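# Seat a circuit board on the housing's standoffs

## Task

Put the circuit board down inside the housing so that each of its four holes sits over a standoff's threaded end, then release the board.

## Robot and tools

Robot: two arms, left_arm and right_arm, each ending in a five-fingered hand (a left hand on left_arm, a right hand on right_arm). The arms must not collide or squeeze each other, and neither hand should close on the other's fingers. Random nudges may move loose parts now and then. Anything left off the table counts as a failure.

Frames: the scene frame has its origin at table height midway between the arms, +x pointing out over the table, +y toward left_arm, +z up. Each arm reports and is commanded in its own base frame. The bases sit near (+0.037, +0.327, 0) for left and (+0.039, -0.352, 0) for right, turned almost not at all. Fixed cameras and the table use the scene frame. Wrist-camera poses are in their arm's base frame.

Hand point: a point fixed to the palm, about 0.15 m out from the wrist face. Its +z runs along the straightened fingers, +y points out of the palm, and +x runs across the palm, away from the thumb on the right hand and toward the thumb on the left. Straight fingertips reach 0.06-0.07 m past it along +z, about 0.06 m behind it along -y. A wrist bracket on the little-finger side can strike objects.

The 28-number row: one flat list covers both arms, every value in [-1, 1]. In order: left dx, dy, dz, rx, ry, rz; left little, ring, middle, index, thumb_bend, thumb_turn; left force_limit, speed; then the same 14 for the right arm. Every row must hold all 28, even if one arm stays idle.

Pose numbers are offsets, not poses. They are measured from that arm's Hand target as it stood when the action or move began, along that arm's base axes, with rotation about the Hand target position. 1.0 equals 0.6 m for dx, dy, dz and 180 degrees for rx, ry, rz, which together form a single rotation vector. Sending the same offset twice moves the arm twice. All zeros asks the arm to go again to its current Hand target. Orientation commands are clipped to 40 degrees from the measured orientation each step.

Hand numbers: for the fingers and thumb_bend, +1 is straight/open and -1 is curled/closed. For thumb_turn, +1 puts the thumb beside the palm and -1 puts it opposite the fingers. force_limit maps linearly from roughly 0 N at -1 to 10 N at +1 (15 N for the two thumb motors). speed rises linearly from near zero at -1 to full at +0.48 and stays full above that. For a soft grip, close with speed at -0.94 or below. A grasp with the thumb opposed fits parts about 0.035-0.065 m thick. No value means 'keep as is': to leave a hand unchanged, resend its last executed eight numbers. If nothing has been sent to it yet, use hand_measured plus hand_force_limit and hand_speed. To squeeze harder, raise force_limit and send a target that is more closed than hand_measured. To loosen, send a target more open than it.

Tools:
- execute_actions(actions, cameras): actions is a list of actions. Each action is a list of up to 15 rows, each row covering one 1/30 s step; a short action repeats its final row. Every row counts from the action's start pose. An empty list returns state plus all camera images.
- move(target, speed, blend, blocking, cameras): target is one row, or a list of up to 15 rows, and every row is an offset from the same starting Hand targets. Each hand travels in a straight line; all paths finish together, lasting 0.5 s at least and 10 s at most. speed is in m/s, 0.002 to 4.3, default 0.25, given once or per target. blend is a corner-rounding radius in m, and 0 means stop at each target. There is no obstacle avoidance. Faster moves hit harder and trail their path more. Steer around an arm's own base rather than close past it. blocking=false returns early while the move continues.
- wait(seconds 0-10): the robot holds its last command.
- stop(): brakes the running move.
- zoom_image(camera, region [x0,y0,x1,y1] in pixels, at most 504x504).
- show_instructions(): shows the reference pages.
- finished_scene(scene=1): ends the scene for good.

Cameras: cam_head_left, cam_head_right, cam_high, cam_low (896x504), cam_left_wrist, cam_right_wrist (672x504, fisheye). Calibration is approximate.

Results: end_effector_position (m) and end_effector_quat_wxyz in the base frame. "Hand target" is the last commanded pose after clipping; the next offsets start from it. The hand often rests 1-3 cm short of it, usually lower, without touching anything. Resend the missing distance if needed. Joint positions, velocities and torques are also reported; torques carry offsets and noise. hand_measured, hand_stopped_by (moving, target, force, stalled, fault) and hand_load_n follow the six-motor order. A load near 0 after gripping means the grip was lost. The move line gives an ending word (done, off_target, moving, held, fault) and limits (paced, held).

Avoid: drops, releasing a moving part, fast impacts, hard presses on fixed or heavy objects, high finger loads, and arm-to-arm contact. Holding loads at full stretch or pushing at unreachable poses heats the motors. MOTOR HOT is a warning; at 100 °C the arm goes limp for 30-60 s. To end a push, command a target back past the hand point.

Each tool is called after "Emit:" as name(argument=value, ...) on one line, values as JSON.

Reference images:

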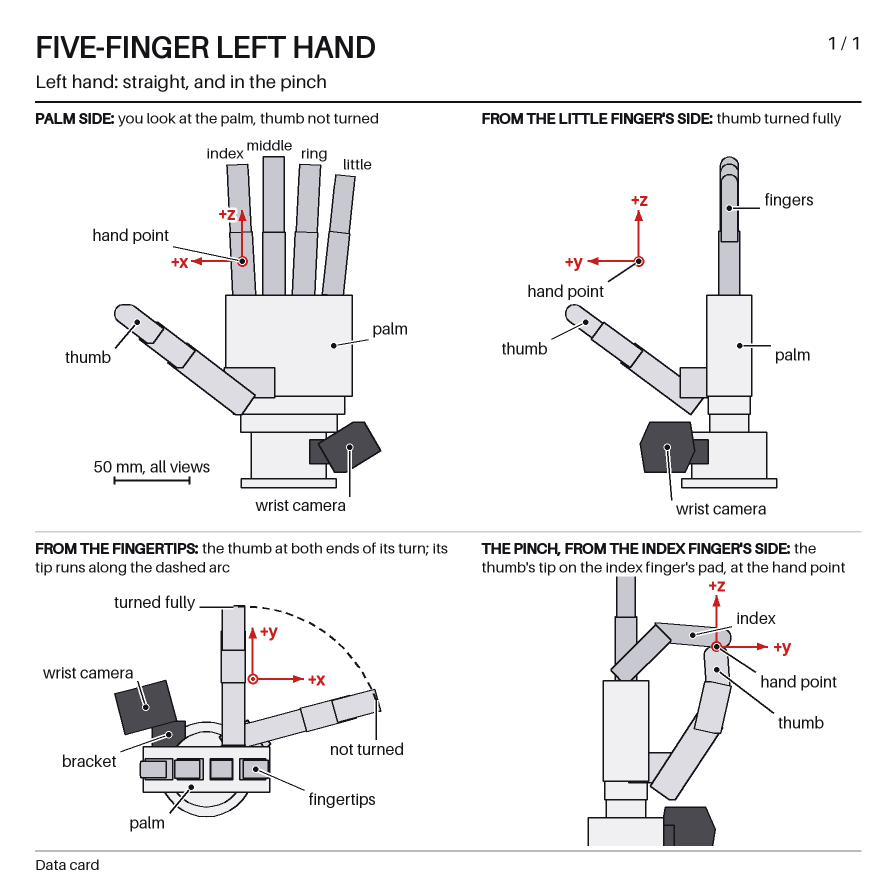

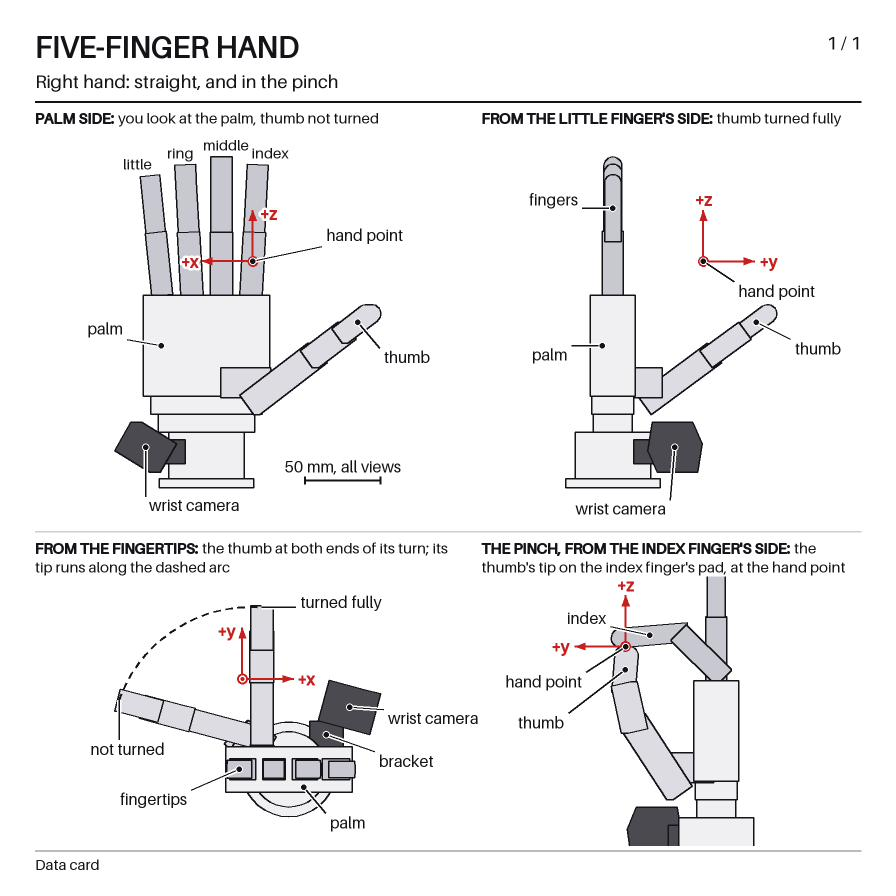

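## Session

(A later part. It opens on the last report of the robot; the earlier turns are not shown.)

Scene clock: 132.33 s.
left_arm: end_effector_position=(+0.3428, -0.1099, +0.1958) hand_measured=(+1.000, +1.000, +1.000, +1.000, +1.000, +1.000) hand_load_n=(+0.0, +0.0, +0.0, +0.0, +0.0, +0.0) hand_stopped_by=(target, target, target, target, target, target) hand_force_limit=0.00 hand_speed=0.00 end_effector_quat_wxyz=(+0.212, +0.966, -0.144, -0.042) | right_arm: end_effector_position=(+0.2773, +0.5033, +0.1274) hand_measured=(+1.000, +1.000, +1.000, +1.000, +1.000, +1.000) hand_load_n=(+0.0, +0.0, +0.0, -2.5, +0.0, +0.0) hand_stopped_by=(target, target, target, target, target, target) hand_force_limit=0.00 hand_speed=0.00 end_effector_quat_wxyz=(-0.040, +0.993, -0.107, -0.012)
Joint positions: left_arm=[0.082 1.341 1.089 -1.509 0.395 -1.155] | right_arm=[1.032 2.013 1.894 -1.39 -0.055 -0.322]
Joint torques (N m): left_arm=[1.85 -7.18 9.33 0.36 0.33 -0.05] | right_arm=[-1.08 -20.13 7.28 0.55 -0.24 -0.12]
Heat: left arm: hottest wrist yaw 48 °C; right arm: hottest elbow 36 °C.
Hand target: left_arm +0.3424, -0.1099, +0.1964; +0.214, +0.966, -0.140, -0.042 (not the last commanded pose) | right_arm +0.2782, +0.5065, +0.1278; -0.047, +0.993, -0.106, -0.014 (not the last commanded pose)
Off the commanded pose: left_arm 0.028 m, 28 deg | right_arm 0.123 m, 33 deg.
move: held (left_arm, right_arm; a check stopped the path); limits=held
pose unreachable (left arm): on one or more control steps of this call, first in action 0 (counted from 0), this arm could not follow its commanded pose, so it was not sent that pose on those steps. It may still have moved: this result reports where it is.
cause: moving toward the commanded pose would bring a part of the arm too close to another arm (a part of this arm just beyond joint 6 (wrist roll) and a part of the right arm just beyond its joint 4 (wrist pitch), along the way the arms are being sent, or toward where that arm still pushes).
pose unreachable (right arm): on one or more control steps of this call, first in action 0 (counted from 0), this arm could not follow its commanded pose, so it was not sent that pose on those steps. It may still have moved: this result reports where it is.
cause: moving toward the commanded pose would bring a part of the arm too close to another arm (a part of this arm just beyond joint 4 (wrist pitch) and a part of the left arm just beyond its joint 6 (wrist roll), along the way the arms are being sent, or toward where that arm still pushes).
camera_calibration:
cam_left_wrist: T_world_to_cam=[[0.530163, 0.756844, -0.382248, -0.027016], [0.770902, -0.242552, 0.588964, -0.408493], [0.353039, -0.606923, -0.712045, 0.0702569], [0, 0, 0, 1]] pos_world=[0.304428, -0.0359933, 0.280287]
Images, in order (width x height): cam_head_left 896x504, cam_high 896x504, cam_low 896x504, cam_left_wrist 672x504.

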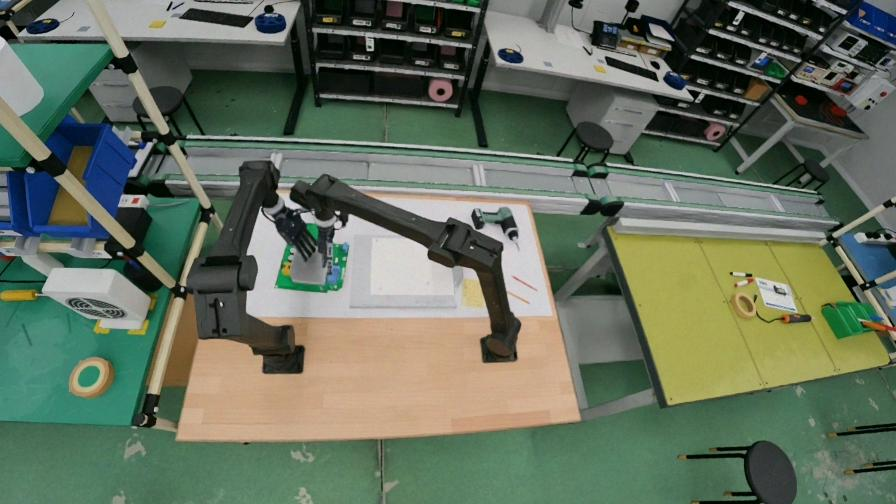

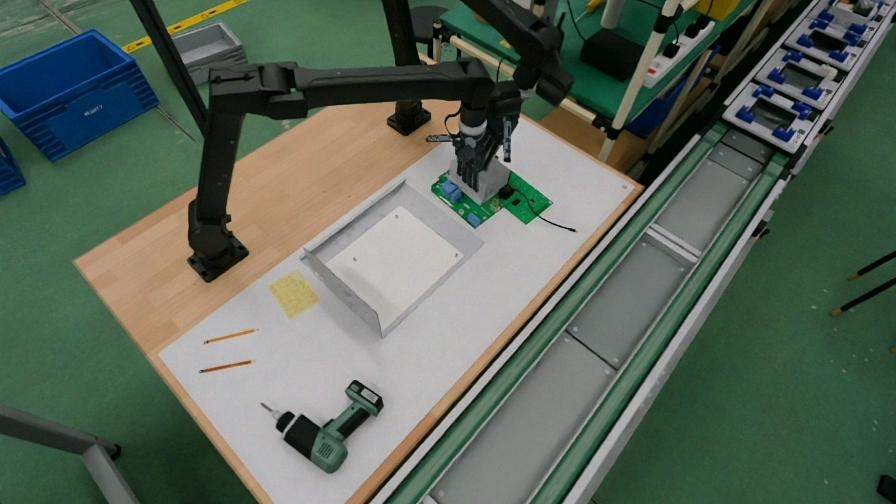

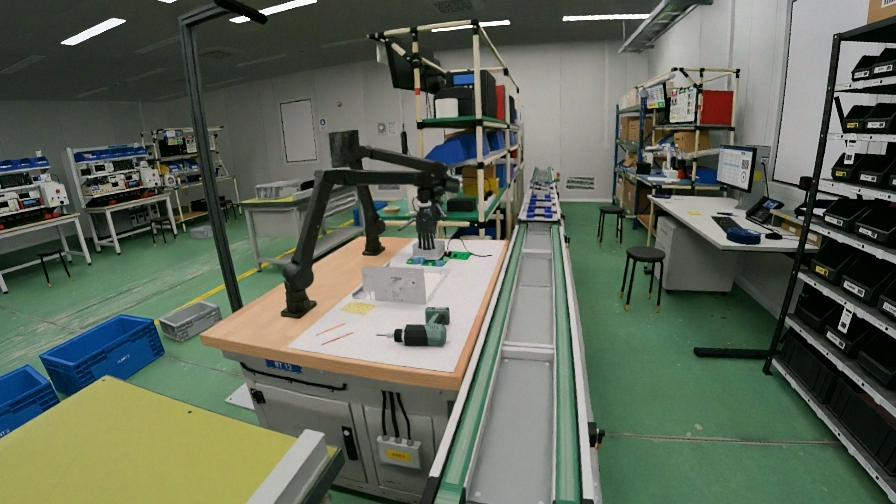

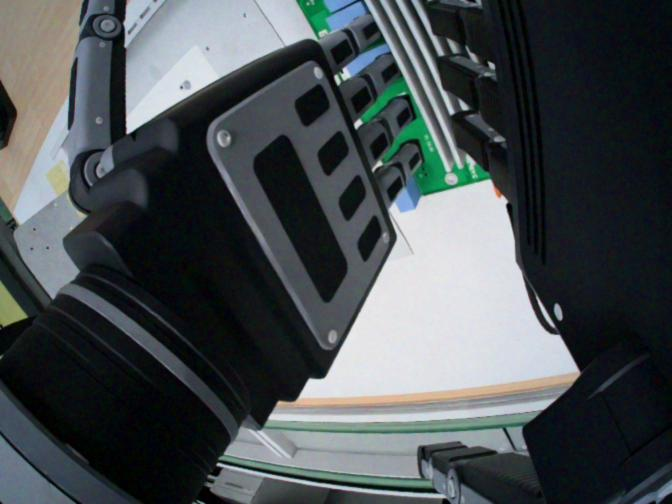

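Emit:
move(target=[[0,0.12,0.10,0,0,0,1,1,1,1,1,1,0,0,0,-0.06,0.12,0,0,0,1,1,1,1,1,1,0,0],[0,0.3,0.2,-0.119,0,0.1,1,1,1,1,1,1,0,0,0,-0.4,0.15,0,0,0.1,1,1,1,1,1,1,0,0]], speed=0.2, blend=[0.04,0], cameras=["cam_high","cam_head_left","cam_head_right","cam_left_wrist"])

Emit:
zoom_image(camera="cam_high", region=[400, 90, 560, 250])

Scene clock: 138.80 s.
left_arm: end_effector_position=(+0.3461, +0.0662, +0.3079) hand_measured=(+1.000, +1.000, +1.000, +1.000, +1.000, +1.000) hand_load_n=(+0.0, +0.0, +0.0, +0.0, +0.0, +0.0) hand_stopped_by=(target, target, target, target, target, target) hand_force_limit=0.00 hand_speed=0.00 end_effector_quat_wxyz=(+0.319, +0.935, +0.055, +0.145) | right_arm: end_effector_position=(+0.2757, +0.2712, +0.2123) hand_measured=(+1.000, +1.000, +1.000, +1.000, +1.000, +1.000) hand_load_n=(+0.0, +0.0, +0.0, +0.0, +0.0, +0.0) hand_stopped_by=(target, target, target, target, target, target) hand_force_limit=0.00 hand_speed=0.00 end_effector_quat_wxyz=(-0.035, +0.998, +0.043, -0.025)
Joint positions: left_arm=[0.711 1.262 1.186 -1.687 0.694 -0.908] | right_arm=[0.801 1.507 1.428 -1.48 -0.086 -0.856]
Joint torques (N m): left_arm=[2.67 -6.65 10.74 -0.39 0.7 0.15] | right_arm=[-1.73 -13.98 6.86 0.25 -0.14 -0.27]
Heat: left arm: hottest wrist yaw 42 °C; right arm: hottest elbow 36 °C.
Hand target: left_arm +0.3424, +0.0700, +0.3165; +0.393, +0.919, +0.006, +0.019 | right_arm +0.2782, +0.2665, +0.2179; -0.044, +0.998, +0.051, -0.021
Off the commanded pose: left_arm 0.010 m, 18 deg | right_arm 0.008 m, 1 deg.
joint sent to its limit (left arm) — joint 4 (wrist pitch), lower limit. The joint targets are off in orientation, not in position.
move: off_target (left_arm)
camera_calibration:
cam_left_wrist: T_world_to_cam=[[0.256479, 0.830008, -0.495282, 0.00540695], [0.593442, 0.269239, 0.75851, -0.458993], [0.762919, -0.488463, -0.423508, 0.0172075], [0, 0, 0, 1]] pos_world=[0.257871, 0.127496, 0.358116]
Images, in order (width x height): cam_head_left 896x504, cam_head_right 896x504, cam_high 896x504, cam_left_wrist 672x504.

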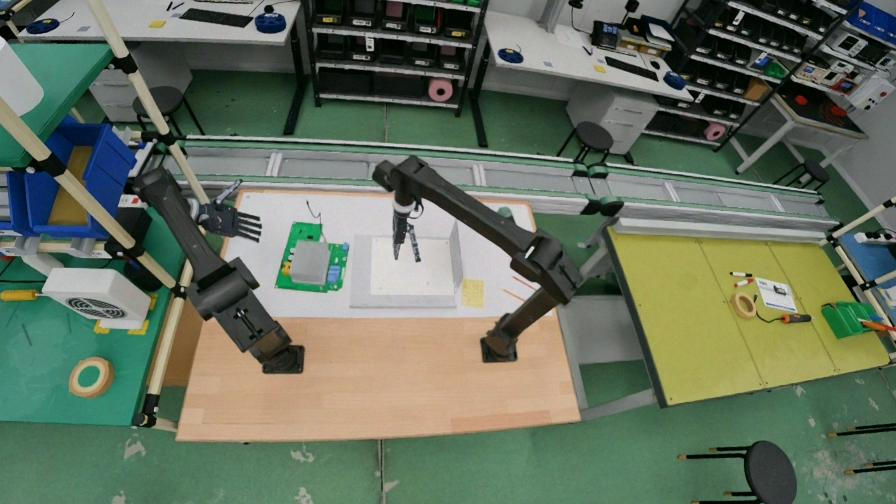

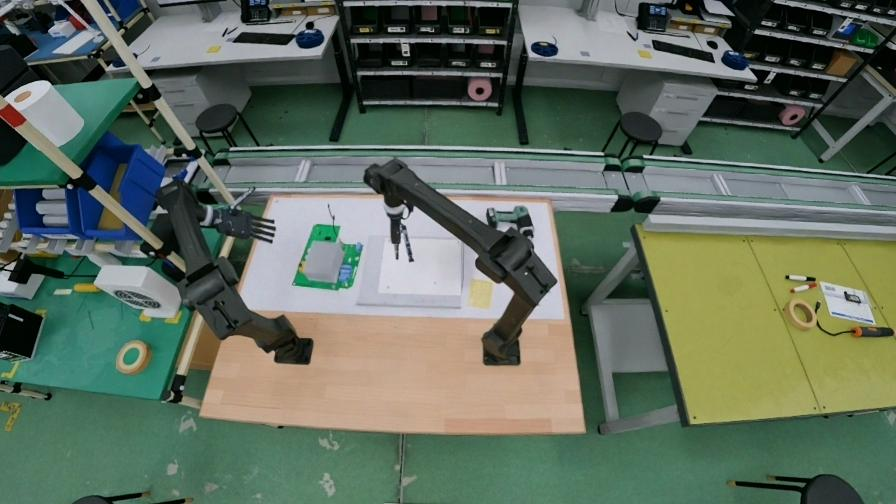

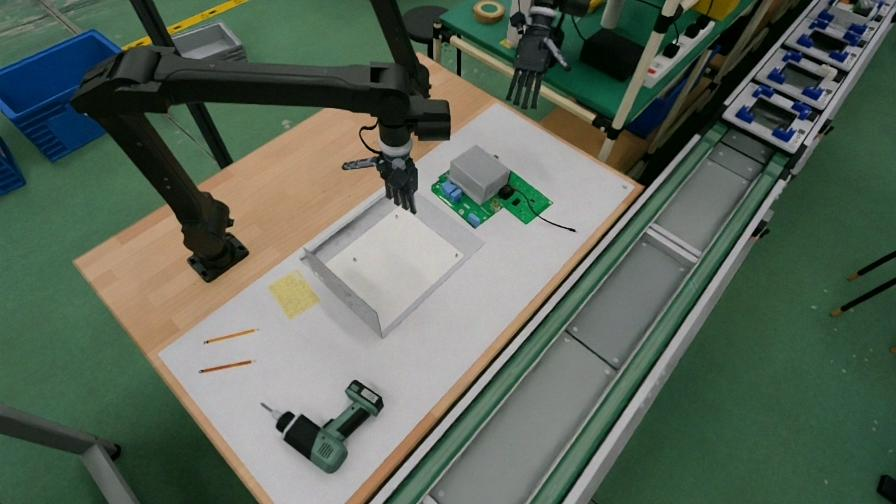

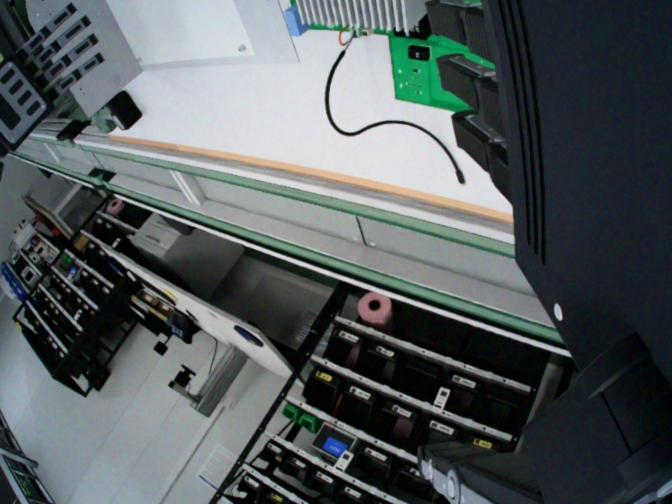

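Scaled by 3.150.

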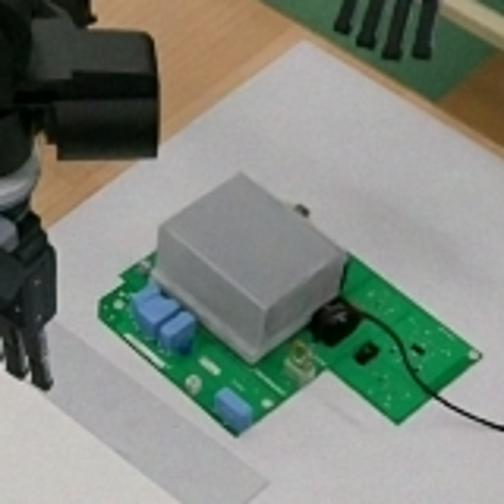

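Emit:
zoom_image(camera="cam_high", region=[280, 170, 500, 350])

Emit:
zoom_image(camera="cam_head_right", region=[340, 210, 520, 330])

Scaled by 2.291.

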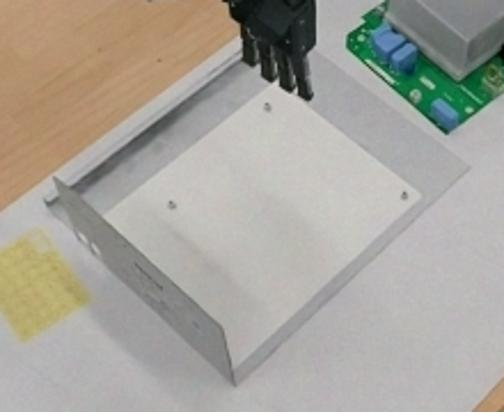

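Scaled by 2.800.

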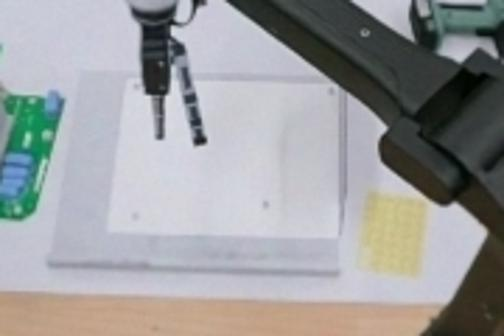

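Emit:
move(target=[[0,0,0,0.119,0,-0.1,1,1,1,1,1,1,0,0,0.005,0.28,0.0,-0.0,-0.0134,-0.0325,1,1,1,1,1,1,0,0],[0,0,0,0.119,0,-0.1,1,1,1,1,1,1,0,0,0.005,0.3,-0.172,-0.0,-0.0134,-0.0325,1,1,1,1,1,1,0,0]], speed=0.2, cameras=["cam_high","cam_head_left","cam_head_right"])

Emit:
zoom_image(camera="cam_high", region=[400, 90, 560, 250])

Emit:
zoom_image(camera="cam_head_right", region=[265, 200, 395, 330])

Scene clock: 155.27 s.
left_arm: end_effector_position=(+0.3360, +0.0684, +0.3031) hand_measured=(+1.000, +1.000, +1.000, +1.000, +1.000, +1.000) hand_load_n=(+0.0, +0.0, +0.0, +0.0, +0.0, +0.0) hand_stopped_by=(target, target, target, target, target, target) hand_force_limit=0.00 hand_speed=0.00 end_effector_quat_wxyz=(+0.150, +0.980, -0.099, +0.087) | right_arm: end_effector_position=(+0.2855, +0.4366, +0.1212) hand_measured=(+1.000, +1.000, +1.000, +1.000, +1.000, +1.000) hand_load_n=(+0.0, +0.0, +0.0, +0.5, +0.0, +0.0) hand_stopped_by=(target, target, target, target, target, target) hand_force_limit=0.00 hand_speed=0.00 end_effector_quat_wxyz=(-0.041, +0.999, +0.007, +0.001)
Joint positions: left_arm=[0.578 1.262 1.327 -1.691 0.343 -0.782] | right_arm=[0.992 1.865 1.655 -1.292 -0.043 -0.592]
Joint torques (N m): left_arm=[0.62 -5.3 14.19 -0.1 0.08 0.23] | right_arm=[0.5 -17.14 7.36 0.84 0.11 0.17]
Heat: left arm: hottest elbow 35 °C; right arm: hottest elbow 35 °C.
Hand target: left_arm +0.3424, +0.0701, +0.3164; +0.214, +0.966, -0.140, -0.042 | right_arm +0.2812, +0.4464, +0.1146; -0.044, +0.999, +0.001, +0.003
Off the commanded pose: left_arm 0.015 m, 17 deg | right_arm 0.013 m, 1 deg.
joint sent to its limit (left arm) — joint 4 (wrist pitch), lower limit. The joint targets are off in orientation, not in position.
move: off_target (left_arm, right_arm)
Images, in order (width x height): cam_head_left 896x504, cam_head_right 896x504, cam_high 896x504.

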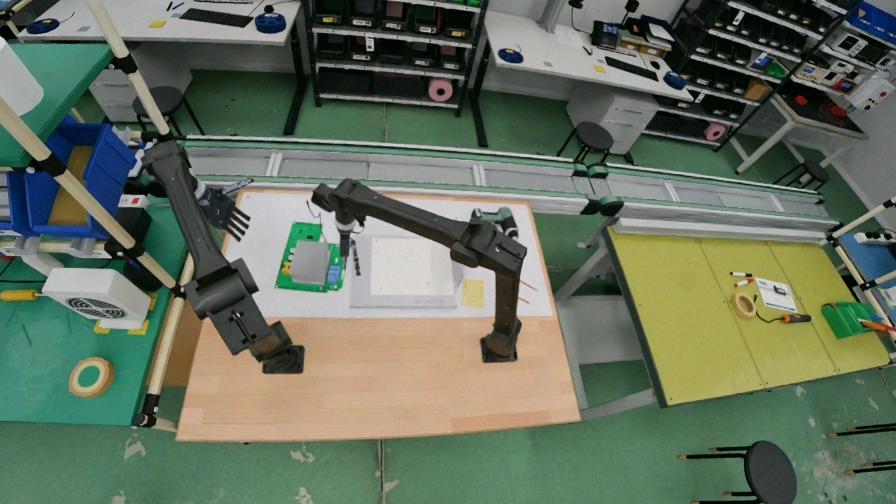

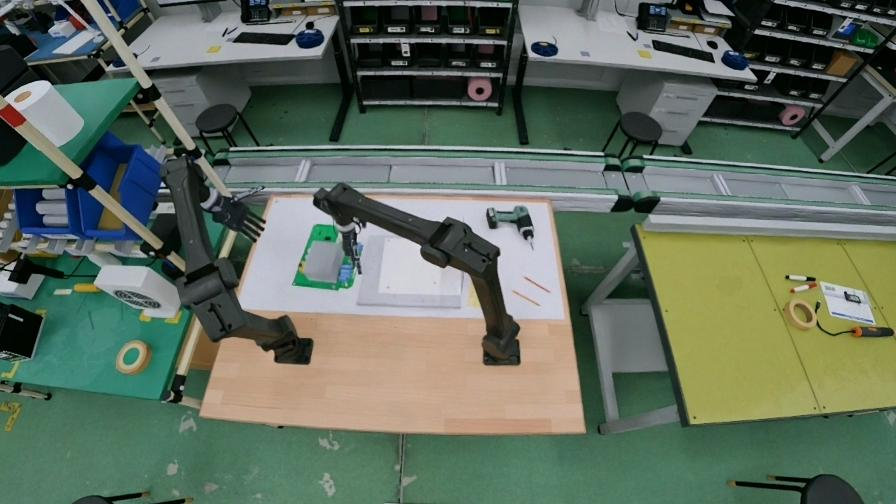

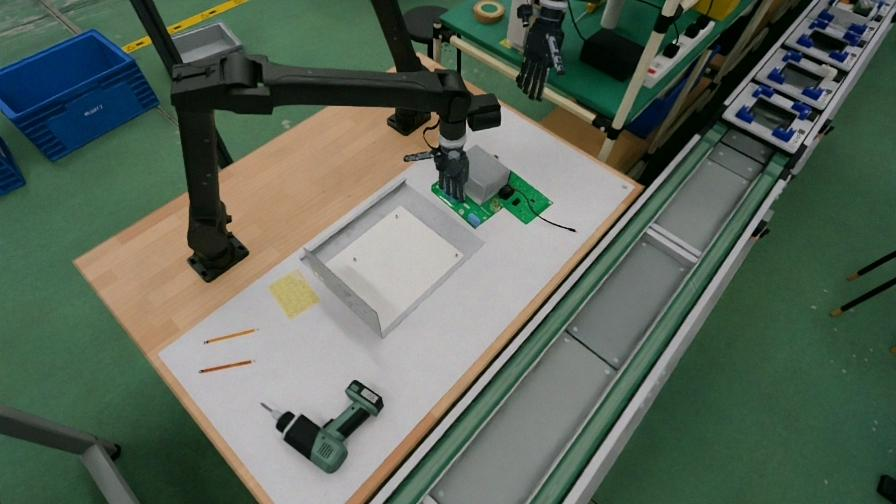

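Scaled by 3.150.

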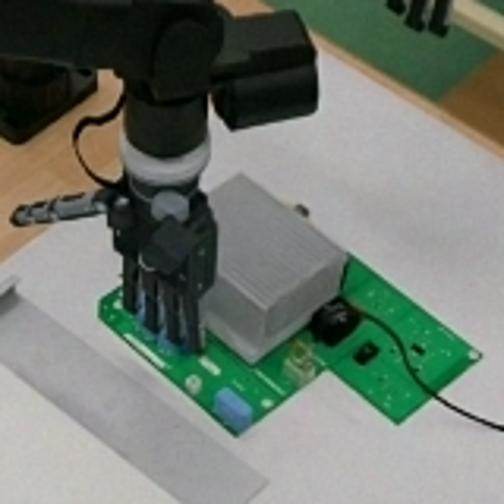

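Scaled by 3.877.

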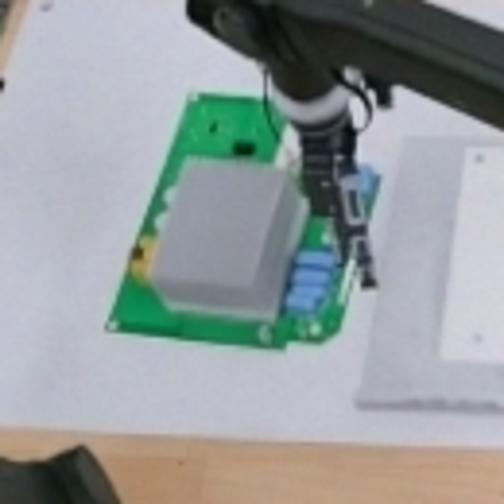

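Emit:
move(target=[[-0.3,0.03,0.06,0,0,0,1,1,1,1,1,1,0,0,0,0.0,0,0,0,0,1,1,1,1,1,1,0,0],[-0.3,0.03,0.06,0,0,0,1,1,1,1,1,1,0,0,0,0.25,0,0,0,0,1,1,1,1,1,1,0,0]], speed=[0.25,0.1], cameras=["cam_high","cam_head_left","cam_head_right"])

Emit:
zoom_image(camera="cam_high", region=[400, 90, 560, 250])

Scene clock: 159.97 s.
left_arm: end_effector_position=(+0.1644, +0.0904, +0.3465) hand_measured=(+1.000, +1.000, +1.000, +1.000, +1.000, +1.000) hand_load_n=(+0.0, +0.0, +0.0, +0.0, +0.0, +0.0) hand_stopped_by=(target, target, target, target, target, target) hand_force_limit=0.00 hand_speed=0.00 end_effector_quat_wxyz=(-0.112, +0.973, -0.130, +0.154) | right_arm: end_effector_position=(+0.2895, +0.5348, +0.1144) hand_measured=(+1.000, +1.000, +1.000, +1.000, +1.000, +1.000) hand_load_n=(-2.0, -4.0, -0.5, +0.0, +0.0, +0.0) hand_stopped_by=(target, target, target, target, target, target) hand_force_limit=0.00 hand_speed=0.00 end_effector_quat_wxyz=(+0.018, +0.999, -0.029, -0.016)
Joint positions: left_arm=[0.961 0.72 1.187 -1.691 0.168 -0.374] | right_arm=[1.068 2.226 2.199 -1.591 -0.012 -0.445]
Joint torques (N m): left_arm=[0.67 1.79 11.55 0.8 -0.06 0.22] | right_arm=[3.49 -19.55 14.42 2.52 -0.72 -0.07]
Heat: left arm: hottest elbow 35 °C; right arm: hottest elbow 35 °C.
Hand target: left_arm +0.1624, +0.0880, +0.3524; +0.184, +0.973, -0.140, -0.023 | right_arm +0.2811, +0.5964, +0.1146; -0.044, +0.999, +0.001, +0.003
Off the commanded pose: left_arm 0.007 m, 44 deg; orientation clipped | right_arm 0.062 m, 8 deg.
joint sent to its limit (left arm) — joint 4 (wrist pitch), lower limit. The joint targets are off in orientation, not in position.
move: off_target (left_arm, right_arm); limits=paced
Images, in order (width x height): cam_head_left 896x504, cam_head_right 896x504, cam_high 896x504.

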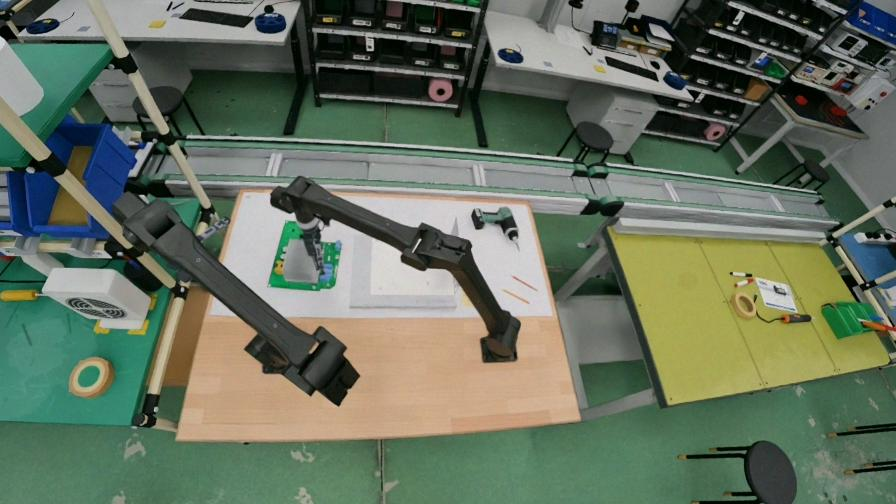

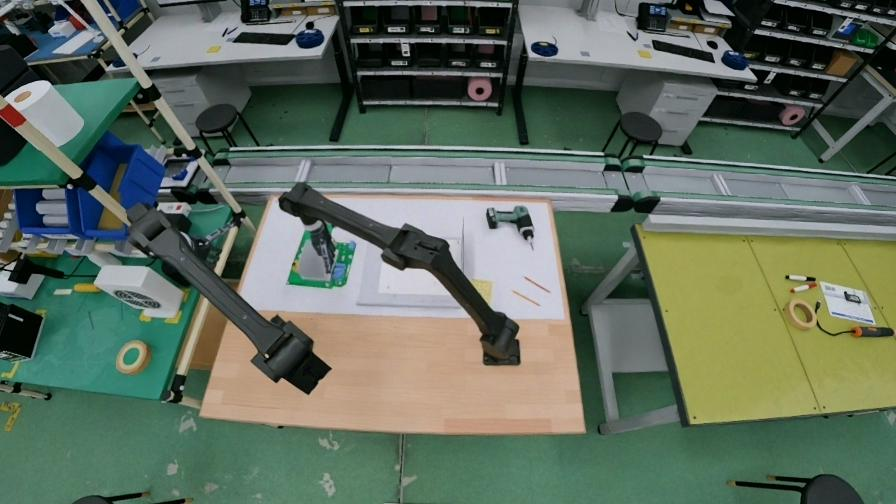

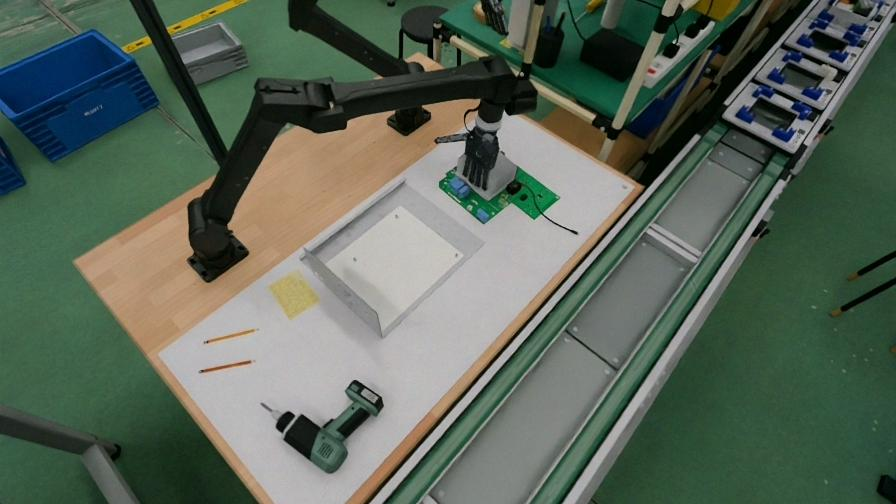

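Scaled by 3.150.

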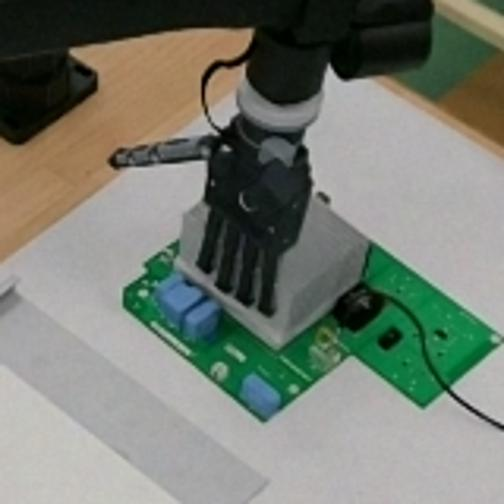

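Emit:
move(target=[[0,0,0,0,0,0,1,1,1,1,1,1,0,0,0,0.09,0,0,0,0,1,1,1,1,1,1,0,0]], speed=[0.1], cameras=["cam_high","cam_head_right"])

Emit:
zoom_image(camera="cam_high", region=[400, 90, 560, 250])

Scene clock: 161.90 s.
left_arm: end_effector_position=(+0.1644, +0.0904, +0.3465) hand_measured=(+1.000, +1.000, +1.000, +1.000, +1.000, +1.000) hand_load_n=(-0.5, +0.0, +0.0, +0.0, +0.0, +0.0) hand_stopped_by=(target, target, target, target, target, target) hand_force_limit=0.00 hand_speed=0.00 end_effector_quat_wxyz=(-0.112, +0.973, -0.130, +0.154) | right_arm: end_effector_position=(+0.3043, +0.6176, +0.1072) hand_measured=(+1.000, +1.000, +1.000, +1.000, +1.000, +1.000) hand_load_n=(-3.5, -6.5, -5.0, +0.0, +0.0, +0.0) hand_stopped_by=(target, target, target, target, target, target) hand_force_limit=0.00 hand_speed=0.00 end_effector_quat_wxyz=(-0.033, +0.999, -0.021, +0.011)
Joint positions: left_arm=[0.961 0.72 1.187 -1.691 0.168 -0.374] | right_arm=[1.106 2.478 2.659 -1.684 -0.009 -0.422]
Joint torques (N m): left_arm=[0.67 1.79 11.56 0.81 -0.06 0.22] | right_arm=[2.96 -22.36 14.09 0.31 -0.62 0.03]
Heat: left arm: hottest elbow 35 °C; right arm: hottest elbow 35 °C.
Hand target: left_arm +0.1624, +0.0880, +0.3524; +0.184, +0.973, -0.140, -0.023 | right_arm +0.2812, +0.6505, +0.1147; -0.044, +0.999, +0.001, +0.003
Off the commanded pose: left_arm 0.007 m, 40 deg | right_arm 0.041 m, 3 deg.
joint sent to its limit (left arm) — joint 4 (wrist pitch), lower limit. The joint targets are off in orientation, not in position.
joint sent to its limit (right arm) — joint 4 (wrist pitch), lower limit. The joint targets are off in position, not in orientation.
move: off_target (left_arm, right_arm); limits=paced
Images, in order (width x height): cam_head_right 896x504, cam_high 896x504.

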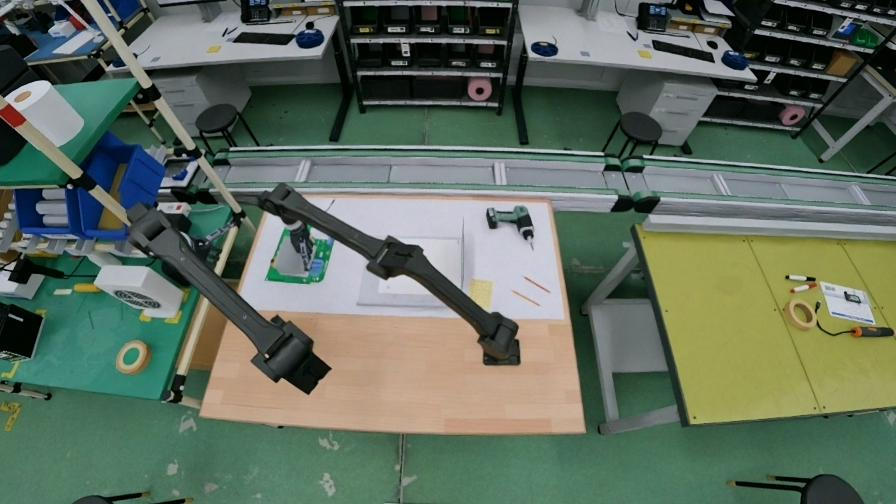

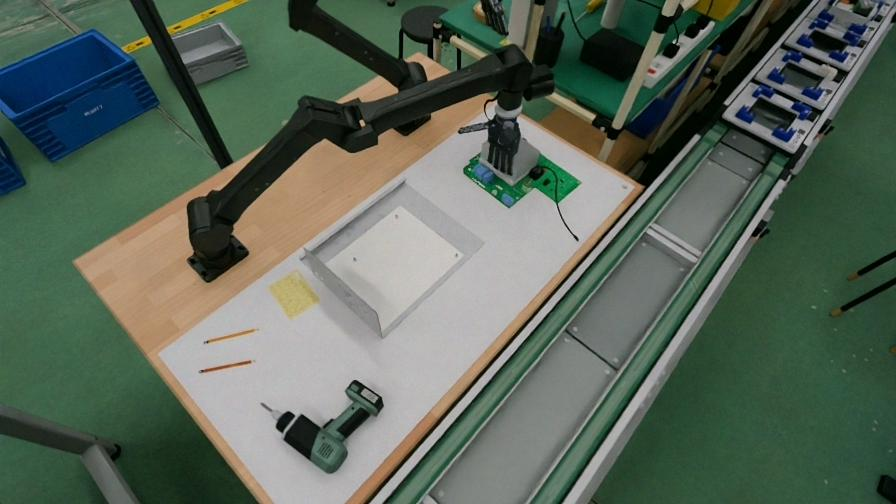

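Scaled by 3.150.

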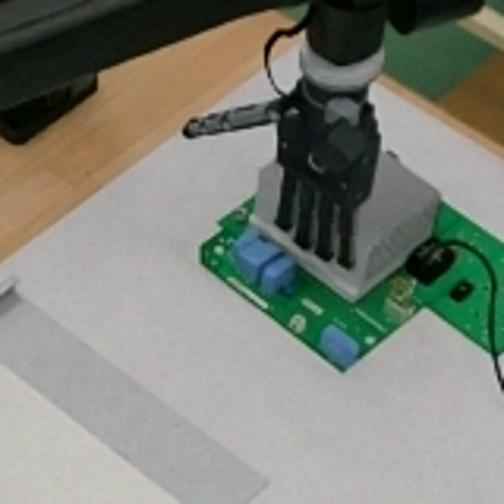

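Emit:
move(target=[[0,0,0,0,0,0,1,1,1,1,1,1,0,0,0,-0.1,0.033,0,0,0,1,1,1,1,1,1,0,0],[0,0,0,0,0,0,1,1,1,1,1,1,0,0,-0.05,-0.417,0.258,0.02,0,-0.2,1,1,1,1,1,1,0,0],[0,0,0,0,0,0,1,1,1,1,1,1,0,0,-0.317,-0.8,0.242,0.03,0,-0.5,1,1,1,1,1,1,0,0],[0,0,0,0,0,0,1,1,1,1,1,1,0,0,-0.335,-0.8225,0.04,0.03,0,-0.5,1,1,1,1,1,1,0,0]], speed=[0.15,0.3,0.3,0.2], blend=[0.02,0.06,0.02,0], cameras=["cam_high","cam_head_right","cam_head_left"])

Emit:
zoom_image(camera="cam_high", region=[240, 130, 460, 350])

Scene clock: 167.17 s.
left_arm: end_effector_position=(+0.1644, +0.0904, +0.3465) hand_measured=(+1.000, +1.000, +1.000, +1.000, +1.000, +1.000) hand_load_n=(+0.0, +0.0, +0.0, +0.0, +0.0, +0.0) hand_stopped_by=(target, target, target, target, target, target) hand_force_limit=0.00 hand_speed=0.00 end_effector_quat_wxyz=(-0.112, +0.973, -0.130, +0.154) | right_arm: end_effector_position=(+0.0738, +0.1542, +0.1387) hand_measured=(+1.000, +1.000, +1.000, +1.000, +1.000, +1.000) hand_load_n=(+0.0, +0.0, +0.0, +0.0, -0.5, +0.0) hand_stopped_by=(target, target, target, target, target, target) hand_force_limit=0.00 hand_speed=0.00 end_effector_quat_wxyz=(-0.057, +0.719, -0.692, +0.031)
Joint positions: left_arm=[0.961 0.72 1.187 -1.691 0.168 -0.374] | right_arm=[0.819 0.685 0.655 -1.427 0.063 0.778]
Joint torques (N m): left_arm=[0.73 1.73 11.55 0.81 -0.06 0.22] | right_arm=[-1.9 -1.44 6.9 1.03 0.13 0.17]
Heat: left arm: hottest elbow 35 °C; right arm: hottest elbow 35 °C.
Hand target: left_arm +0.1624, +0.0880, +0.3524; +0.184, +0.973, -0.140, -0.023 | right_arm +0.0801, +0.1569, +0.1387; -0.071, +0.704, -0.706, +0.033
Off the commanded pose: left_arm 0.007 m, 40 deg | right_arm 0.007 m, 3 deg.
joint sent to its limit (left arm) — joint 4 (wrist pitch), lower limit. The joint targets are off in orientation, not in position.
move: off_target (left_arm, right_arm)
Images, in order (width x height): cam_head_left 896x504, cam_head_right 896x504, cam_high 896x504.

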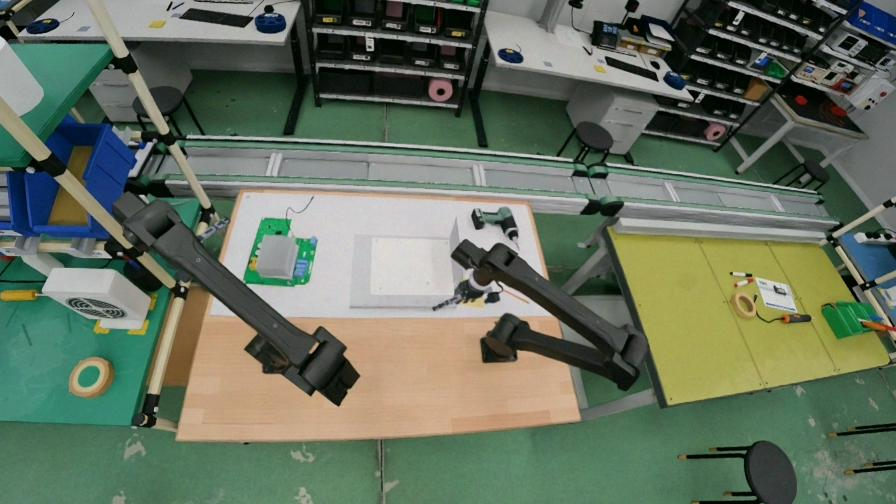

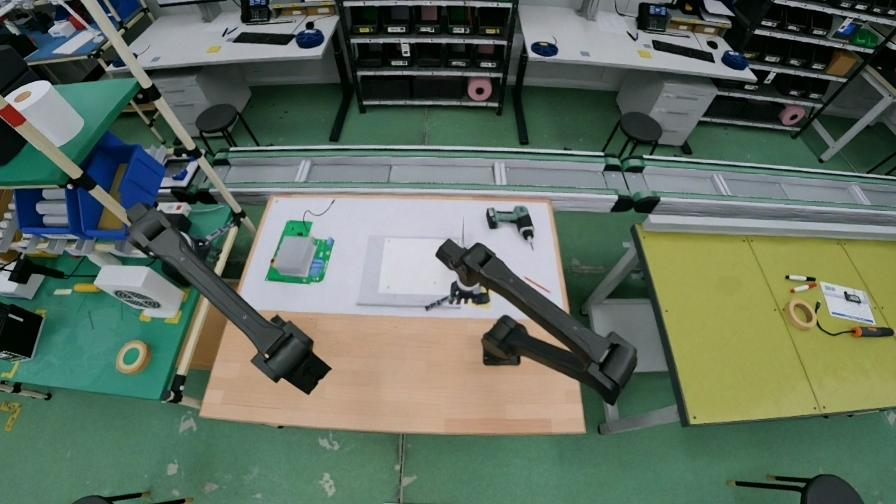

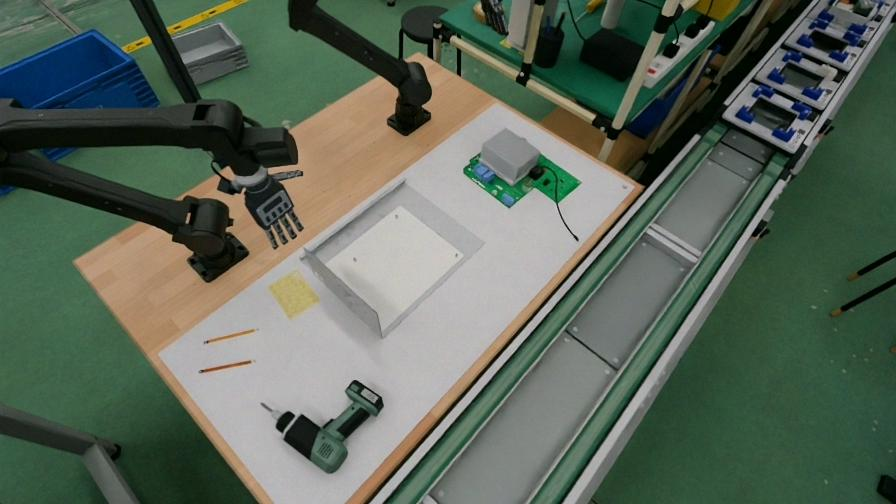

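Scaled by 2.291.

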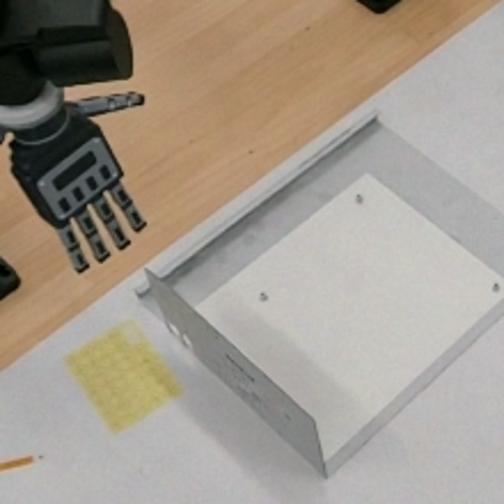

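Emit:
move(target=[[0,0,0,0,0,0,1,1,1,1,1,1,0,0,0.008,-0.03,-0.046,0,0,0,1,1,1,1,1,1,0,0],[0,0,0,0,0,0,1,1,1,1,1,1,0,0,0.078,-0.03,-0.046,0,0,0,1,1,1,1,1,1,0,0],[0,0,0,0,0,0,1,1,1,1,1,1,0,0,0.189,-0.0915,-0.046,0,0,0.083,1,1,1,1,1,1,0,0]], speed=[0.1,0.08,0.08], blend=[0,0.01,0], cameras=["cam_high","cam_head_right"])

Emit:
zoom_image(camera="cam_high", region=[240, 130, 460, 350])

Scene clock: 172.23 s.
left_arm: end_effector_position=(+0.1644, +0.0904, +0.3465) hand_measured=(+1.000, +1.000, +1.000, +1.000, +1.000, +1.000) hand_load_n=(+0.0, +0.0, +0.0, +0.5, +0.0, +0.0) hand_stopped_by=(target, target, target, target, target, target) hand_force_limit=0.00 hand_speed=0.00 end_effector_quat_wxyz=(-0.112, +0.973, -0.130, +0.154) | right_arm: end_effector_position=(+0.1548, +0.0970, +0.0995) hand_measured=(+1.000, +1.000, +1.000, +1.000, +1.000, +1.000) hand_load_n=(+0.0, +0.0, +0.0, +0.0, +0.0, +0.0) hand_stopped_by=(target, target, target, target, target, target) hand_force_limit=0.00 hand_speed=0.00 end_effector_quat_wxyz=(-0.042, +0.797, -0.602, -0.007)
Joint positions: left_arm=[0.961 0.72 1.187 -1.691 0.168 -0.374] | right_arm=[0.315 0.939 0.653 -1.223 -0.06 0.04]
Joint torques (N m): left_arm=[0.67 1.79 11.55 0.81 -0.06 0.22] | right_arm=[-2.84 -1.2 11.33 2.09 0.25 -0.05]
Heat: left arm: hottest elbow 35 °C; right arm: hottest elbow 35 °C.
Hand target: left_arm +0.1624, +0.0880, +0.3524; +0.184, +0.973, -0.140, -0.023 | right_arm +0.1935, +0.1021, +0.1111; -0.075, +0.790, -0.608, +0.023
Off the commanded pose: left_arm 0.007 m, 40 deg | right_arm 0.041 m, 5 deg.
joint sent to its limit (left arm) — joint 4 (wrist pitch), lower limit. The joint targets are off in orientation, not in position.
move: off_target (left_arm, right_arm)
Images, in order (width x height): cam_head_right 896x504, cam_high 896x504.

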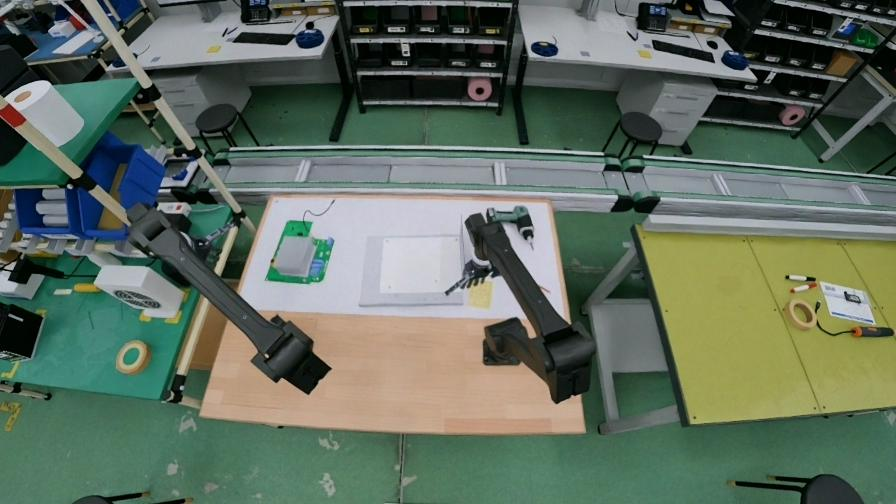

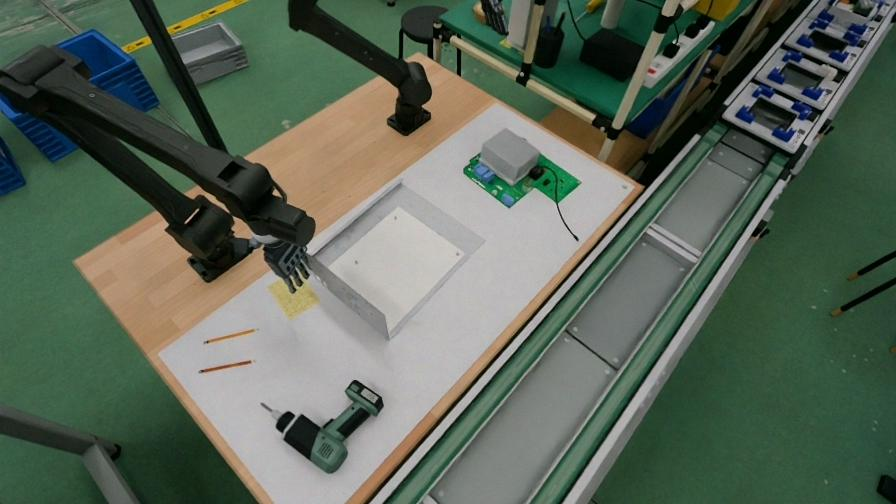

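Scaled by 2.291.

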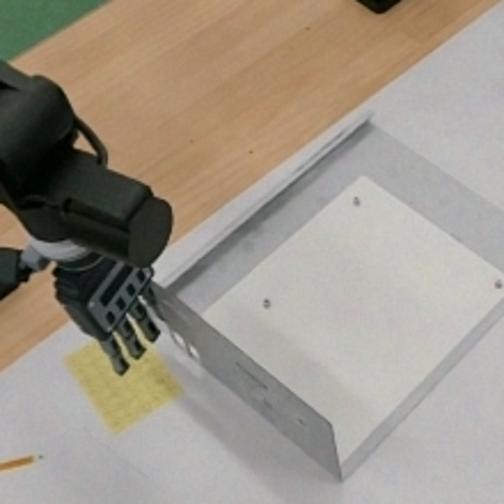

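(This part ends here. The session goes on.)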